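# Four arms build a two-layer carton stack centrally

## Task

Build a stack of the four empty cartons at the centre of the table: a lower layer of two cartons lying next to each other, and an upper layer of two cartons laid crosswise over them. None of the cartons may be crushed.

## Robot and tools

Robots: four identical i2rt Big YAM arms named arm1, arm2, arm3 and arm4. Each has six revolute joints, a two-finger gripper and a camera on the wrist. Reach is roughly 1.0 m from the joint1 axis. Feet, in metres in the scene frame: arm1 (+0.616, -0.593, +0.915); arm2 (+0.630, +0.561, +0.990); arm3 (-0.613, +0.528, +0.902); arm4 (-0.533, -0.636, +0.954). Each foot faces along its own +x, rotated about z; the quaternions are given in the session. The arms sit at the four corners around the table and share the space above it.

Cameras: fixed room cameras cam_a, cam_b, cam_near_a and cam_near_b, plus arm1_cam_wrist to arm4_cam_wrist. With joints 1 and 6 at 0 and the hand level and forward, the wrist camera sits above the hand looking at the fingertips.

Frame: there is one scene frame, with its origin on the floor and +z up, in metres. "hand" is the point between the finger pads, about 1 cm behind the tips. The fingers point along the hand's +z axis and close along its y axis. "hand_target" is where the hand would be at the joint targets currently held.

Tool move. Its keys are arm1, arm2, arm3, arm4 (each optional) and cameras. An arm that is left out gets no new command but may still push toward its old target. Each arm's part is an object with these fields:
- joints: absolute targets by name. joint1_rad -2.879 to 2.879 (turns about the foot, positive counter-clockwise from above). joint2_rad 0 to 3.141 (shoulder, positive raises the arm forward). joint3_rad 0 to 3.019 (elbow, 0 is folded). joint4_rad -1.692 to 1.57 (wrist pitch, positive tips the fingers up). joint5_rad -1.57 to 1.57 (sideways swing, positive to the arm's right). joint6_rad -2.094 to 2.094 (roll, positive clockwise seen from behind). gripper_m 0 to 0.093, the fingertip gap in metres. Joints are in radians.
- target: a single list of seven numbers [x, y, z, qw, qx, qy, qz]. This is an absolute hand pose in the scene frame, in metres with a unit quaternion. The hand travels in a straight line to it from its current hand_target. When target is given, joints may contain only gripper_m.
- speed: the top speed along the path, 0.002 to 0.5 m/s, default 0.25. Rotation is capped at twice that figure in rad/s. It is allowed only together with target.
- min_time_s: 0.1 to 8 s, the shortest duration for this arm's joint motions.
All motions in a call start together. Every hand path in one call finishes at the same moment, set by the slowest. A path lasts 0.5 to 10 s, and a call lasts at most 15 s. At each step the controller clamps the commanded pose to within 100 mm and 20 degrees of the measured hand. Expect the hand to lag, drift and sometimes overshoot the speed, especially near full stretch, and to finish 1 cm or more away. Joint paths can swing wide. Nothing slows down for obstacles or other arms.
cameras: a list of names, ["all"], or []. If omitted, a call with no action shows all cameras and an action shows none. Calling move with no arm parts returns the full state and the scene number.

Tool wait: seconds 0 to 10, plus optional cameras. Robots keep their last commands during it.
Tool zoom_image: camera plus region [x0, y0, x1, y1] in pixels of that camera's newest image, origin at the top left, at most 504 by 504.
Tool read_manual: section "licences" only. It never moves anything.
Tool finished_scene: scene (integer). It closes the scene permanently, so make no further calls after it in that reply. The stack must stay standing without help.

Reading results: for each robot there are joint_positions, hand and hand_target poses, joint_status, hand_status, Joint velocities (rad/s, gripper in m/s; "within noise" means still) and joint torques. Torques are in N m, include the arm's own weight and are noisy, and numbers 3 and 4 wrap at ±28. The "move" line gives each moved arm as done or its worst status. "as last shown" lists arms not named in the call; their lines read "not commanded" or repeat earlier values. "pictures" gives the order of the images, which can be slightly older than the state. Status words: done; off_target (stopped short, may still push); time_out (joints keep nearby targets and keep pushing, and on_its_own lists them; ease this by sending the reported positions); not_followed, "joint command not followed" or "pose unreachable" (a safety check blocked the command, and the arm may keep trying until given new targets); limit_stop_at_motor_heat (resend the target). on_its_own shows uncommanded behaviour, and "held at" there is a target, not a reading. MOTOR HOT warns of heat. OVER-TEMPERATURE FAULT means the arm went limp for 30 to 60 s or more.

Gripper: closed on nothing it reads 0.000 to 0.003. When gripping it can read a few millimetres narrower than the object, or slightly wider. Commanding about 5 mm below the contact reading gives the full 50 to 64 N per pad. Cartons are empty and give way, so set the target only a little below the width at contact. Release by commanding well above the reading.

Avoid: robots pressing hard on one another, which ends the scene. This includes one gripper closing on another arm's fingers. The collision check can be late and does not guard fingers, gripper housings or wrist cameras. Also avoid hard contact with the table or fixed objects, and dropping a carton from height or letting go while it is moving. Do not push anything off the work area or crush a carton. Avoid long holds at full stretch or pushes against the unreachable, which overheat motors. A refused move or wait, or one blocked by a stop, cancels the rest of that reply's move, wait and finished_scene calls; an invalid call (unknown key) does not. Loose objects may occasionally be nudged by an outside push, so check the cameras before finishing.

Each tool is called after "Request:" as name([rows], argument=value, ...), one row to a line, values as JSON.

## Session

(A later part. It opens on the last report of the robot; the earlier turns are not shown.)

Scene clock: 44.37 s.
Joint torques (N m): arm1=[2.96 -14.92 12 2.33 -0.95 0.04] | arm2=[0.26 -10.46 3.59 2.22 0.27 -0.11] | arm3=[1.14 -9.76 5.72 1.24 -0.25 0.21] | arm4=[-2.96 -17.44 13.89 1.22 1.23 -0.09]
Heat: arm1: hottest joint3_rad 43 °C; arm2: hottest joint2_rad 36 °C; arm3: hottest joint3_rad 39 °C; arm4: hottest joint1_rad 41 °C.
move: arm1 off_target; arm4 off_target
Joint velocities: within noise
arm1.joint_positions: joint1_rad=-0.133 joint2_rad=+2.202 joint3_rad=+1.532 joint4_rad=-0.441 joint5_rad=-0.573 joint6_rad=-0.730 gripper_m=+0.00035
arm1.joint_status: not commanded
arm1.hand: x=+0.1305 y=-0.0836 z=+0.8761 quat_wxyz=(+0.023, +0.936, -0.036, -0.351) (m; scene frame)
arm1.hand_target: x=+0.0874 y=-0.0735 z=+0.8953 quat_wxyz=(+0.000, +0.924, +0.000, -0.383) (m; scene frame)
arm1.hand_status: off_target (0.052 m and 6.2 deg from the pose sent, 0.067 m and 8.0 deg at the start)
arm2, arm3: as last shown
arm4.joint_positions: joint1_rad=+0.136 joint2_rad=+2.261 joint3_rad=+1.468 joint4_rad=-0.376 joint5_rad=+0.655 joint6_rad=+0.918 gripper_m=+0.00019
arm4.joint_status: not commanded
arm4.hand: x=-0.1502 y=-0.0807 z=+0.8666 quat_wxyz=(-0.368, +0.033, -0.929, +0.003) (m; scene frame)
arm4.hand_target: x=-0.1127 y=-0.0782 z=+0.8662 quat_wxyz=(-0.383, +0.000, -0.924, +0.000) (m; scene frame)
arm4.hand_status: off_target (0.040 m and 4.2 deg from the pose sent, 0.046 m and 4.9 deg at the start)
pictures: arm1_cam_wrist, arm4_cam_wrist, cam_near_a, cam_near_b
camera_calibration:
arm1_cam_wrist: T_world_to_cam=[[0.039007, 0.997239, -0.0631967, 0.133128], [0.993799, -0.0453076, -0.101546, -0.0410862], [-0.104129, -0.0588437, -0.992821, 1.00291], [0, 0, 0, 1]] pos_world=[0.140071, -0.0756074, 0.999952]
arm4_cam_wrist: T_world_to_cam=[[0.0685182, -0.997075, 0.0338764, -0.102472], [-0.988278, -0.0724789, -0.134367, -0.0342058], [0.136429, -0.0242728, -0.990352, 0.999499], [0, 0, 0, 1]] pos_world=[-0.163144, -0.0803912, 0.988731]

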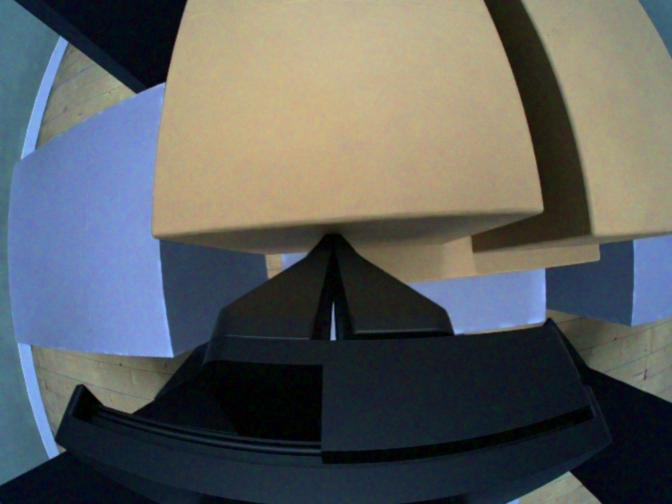

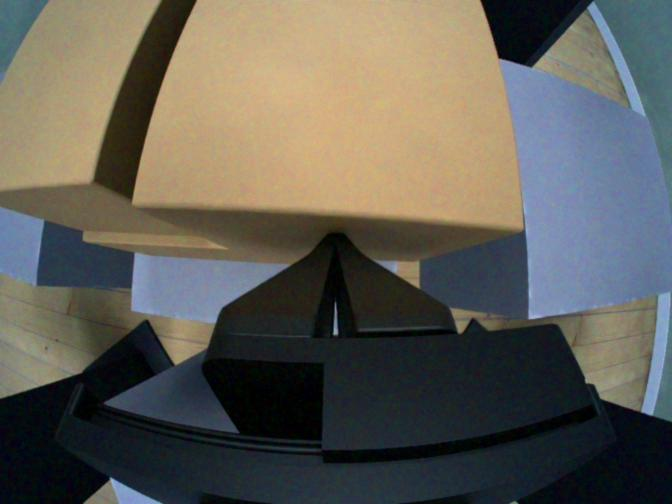

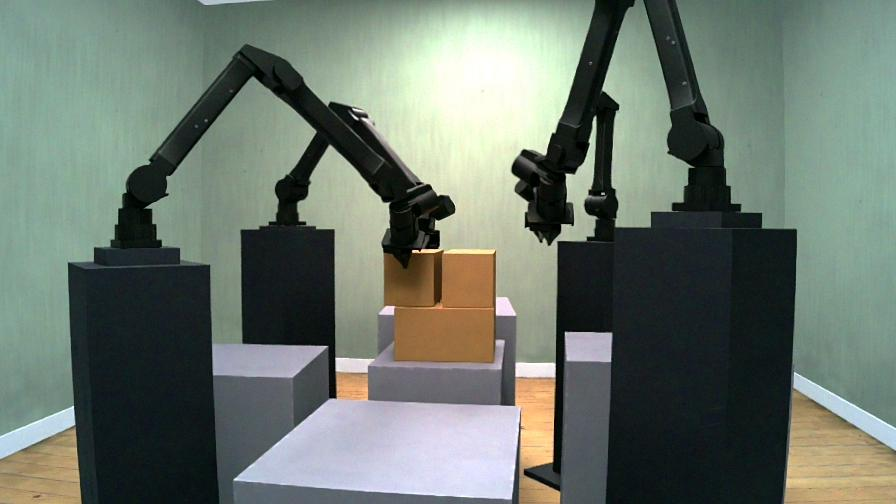

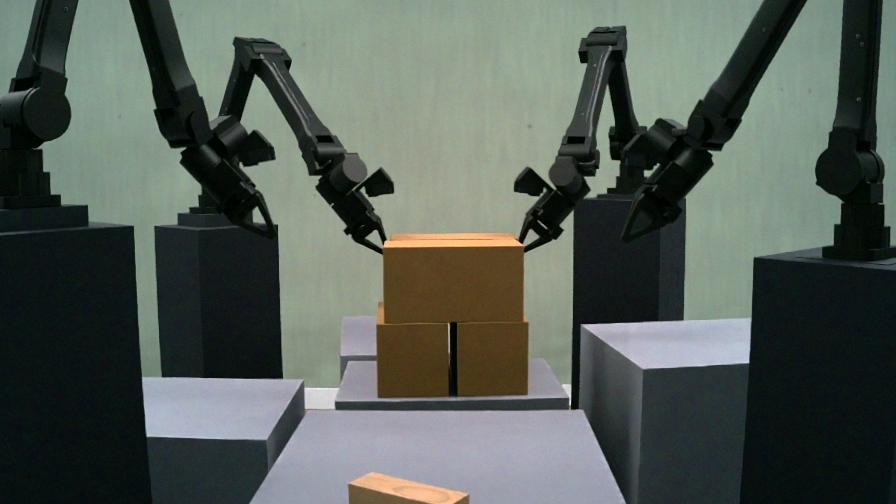

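Request:
move(arm1={"target":[0.100,-0.080,0.878,0,0.9239,0,-0.3827],"speed":0.05}, arm4={"target":[-0.127,-0.080,0.858,0.3827,0,0.9239,0],"speed":0.05})

Request:
move(arm1={"target":[0.22,-0.085,0.89,0,0.9239,0,-0.3827],"speed":0.1}, arm4={"target":[-0.24,-0.085,0.88,0.3827,0,0.9239,0],"speed":0.1}, cameras=["cam_near_b","cam_near_a","cam_a","cam_b"])

Scene clock: 46.30 s.
Joint torques (N m): arm1=[2.49 -15.74 7.71 2.65 -1.01 0.04] | arm2=[-0.26 -10.58 3.67 2.4 0.27 -0.09] | arm3=[1.14 -9.7 5.72 1.24 -0.25 0.21] | arm4=[-2.37 -18.08 11.03 1.69 1.19 -0.08]
Heat: arm1: hottest joint3_rad 43 °C; arm2: hottest joint2_rad 36 °C; arm3: hottest joint3_rad 39 °C; arm4: hottest joint1_rad 41 °C.
move: arm1 off_target; arm4 off_target
Joint velocities: within noise
arm1.joint_positions: joint1_rad=-0.137 joint2_rad=+2.208 joint3_rad=+1.532 joint4_rad=-0.398 joint5_rad=-0.575 joint6_rad=-0.739 gripper_m=+0.00035
arm1.joint_status: not commanded
arm1.hand: x=+0.1277 y=-0.0761 z=+0.8765 quat_wxyz=(+0.007, +0.932, -0.027, -0.362) (m; scene frame)
arm1.hand_target: x=+0.1011 y=-0.0815 z=+0.8785 quat_wxyz=(+0.001, +0.924, +0.000, -0.382) (m; scene frame)
arm1.hand_status: off_target (0.028 m and 4.1 deg from the pose sent, 0.031 m and 6.2 deg at the start)
arm2, arm3: as last shown
arm4.joint_positions: joint1_rad=+0.144 joint2_rad=+2.263 joint3_rad=+1.468 joint4_rad=-0.377 joint5_rad=+0.664 joint6_rad=+0.940 gripper_m=+0.00019
arm4.joint_status: not commanded
arm4.hand: x=-0.1537 y=-0.0788 z=+0.8666 quat_wxyz=(-0.371, +0.025, -0.928, +0.000) (m; scene frame)
arm4.hand_target: x=-0.1281 y=-0.0815 z=+0.8586 quat_wxyz=(-0.383, +0.000, -0.924, +0.000) (m; scene frame)
arm4.hand_status: off_target (0.028 m and 3.2 deg from the pose sent, 0.025 m and 4.2 deg at the start)
pictures: none

Scene clock: 48.33 s.
Joint torques (N m): arm1=[-1.14 -17.79 4.93 0.66 -0.48 0.03] | arm2=[0.38 -10.34 3.59 2.25 0.25 -0.09] | arm3=[1.14 -9.76 5.72 1.21 -0.26 0.21] | arm4=[0.85 -20.54 6.19 0.35 0.69 -0.07]
Heat: arm1: hottest joint3_rad 43 °C; arm2: hottest joint2_rad 36 °C; arm3: hottest joint3_rad 39 °C; arm4: hottest joint1_rad 41 °C.
move: arm1 off_target; arm4 done
Joint velocities: within noise
arm1.joint_positions: joint1_rad=-0.256 joint2_rad=+2.112 joint3_rad=+1.336 joint4_rad=-0.366 joint5_rad=-0.668 joint6_rad=-0.913 gripper_m=+0.00035
arm1.joint_status: not commanded
arm1.hand: x=+0.2146 y=-0.0890 z=+0.8753 quat_wxyz=(+0.009, +0.926, -0.001, -0.378) (m; scene frame)
arm1.hand_target: x=+0.2198 y=-0.0849 z=+0.8898 quat_wxyz=(+0.000, +0.924, +0.000, -0.383) (m; scene frame)
arm1.hand_status: off_target (0.016 m and 1.2 deg from the pose sent, 0.094 m and 4.1 deg at the start)
arm2, arm3: as last shown
arm4.joint_positions: joint1_rad=+0.272 joint2_rad=+2.195 joint3_rad=+1.382 joint4_rad=-0.456 joint5_rad=+0.740 joint6_rad=+1.152 gripper_m=+0.00019
arm4.joint_status: not commanded
arm4.hand: x=-0.2319 y=-0.0806 z=+0.8818 quat_wxyz=(-0.384, -0.004, -0.923, -0.004) (m; scene frame)
arm4.hand_target: x=-0.2398 y=-0.0851 z=+0.8799 quat_wxyz=(-0.383, +0.000, -0.924, +0.000) (m; scene frame)
arm4.hand_status: done (0.009 m and 0.7 deg from the pose sent, 0.088 m and 3.2 deg at the start)
pictures: cam_a, cam_b, cam_near_a, cam_near_b

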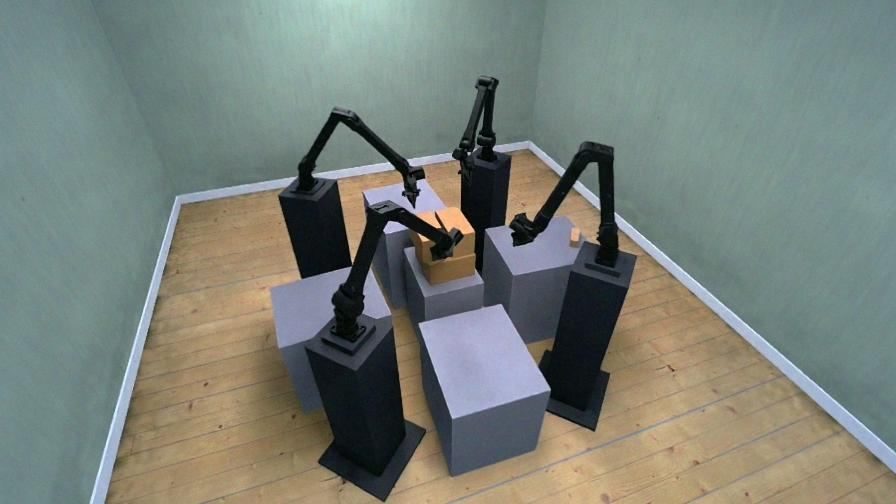

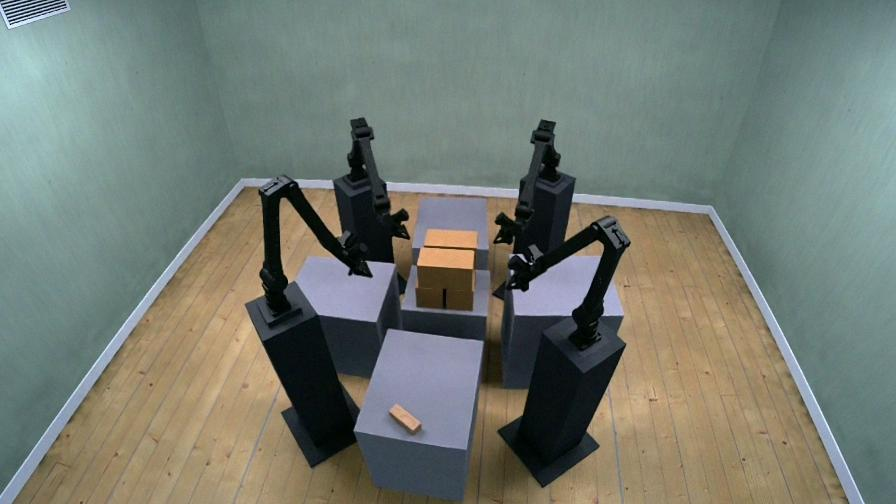

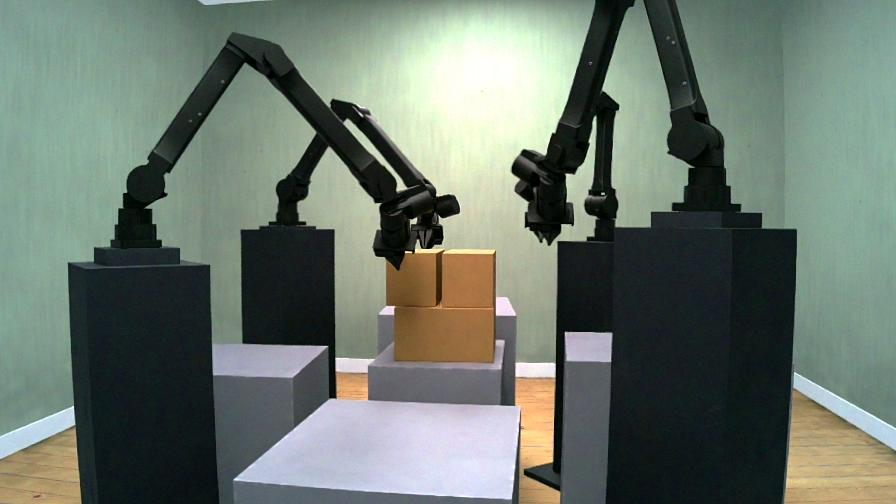

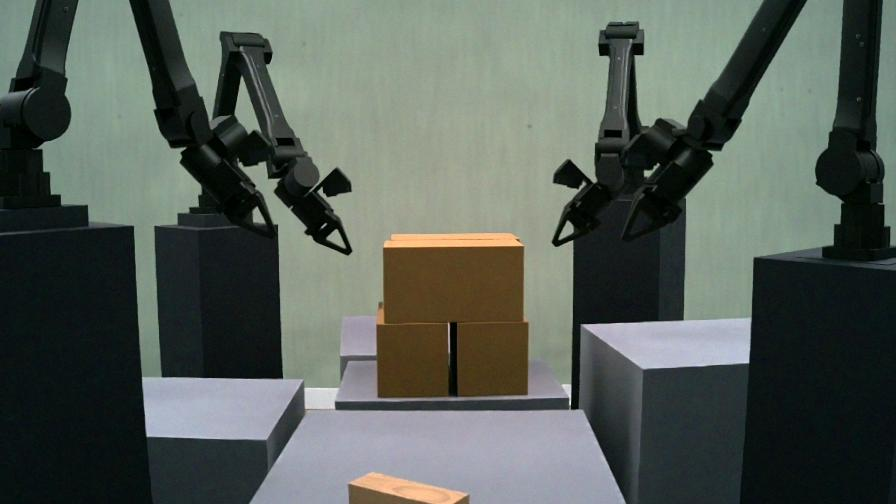

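Request:
finished_scene(scene=2)

The scene is finished: the task was done.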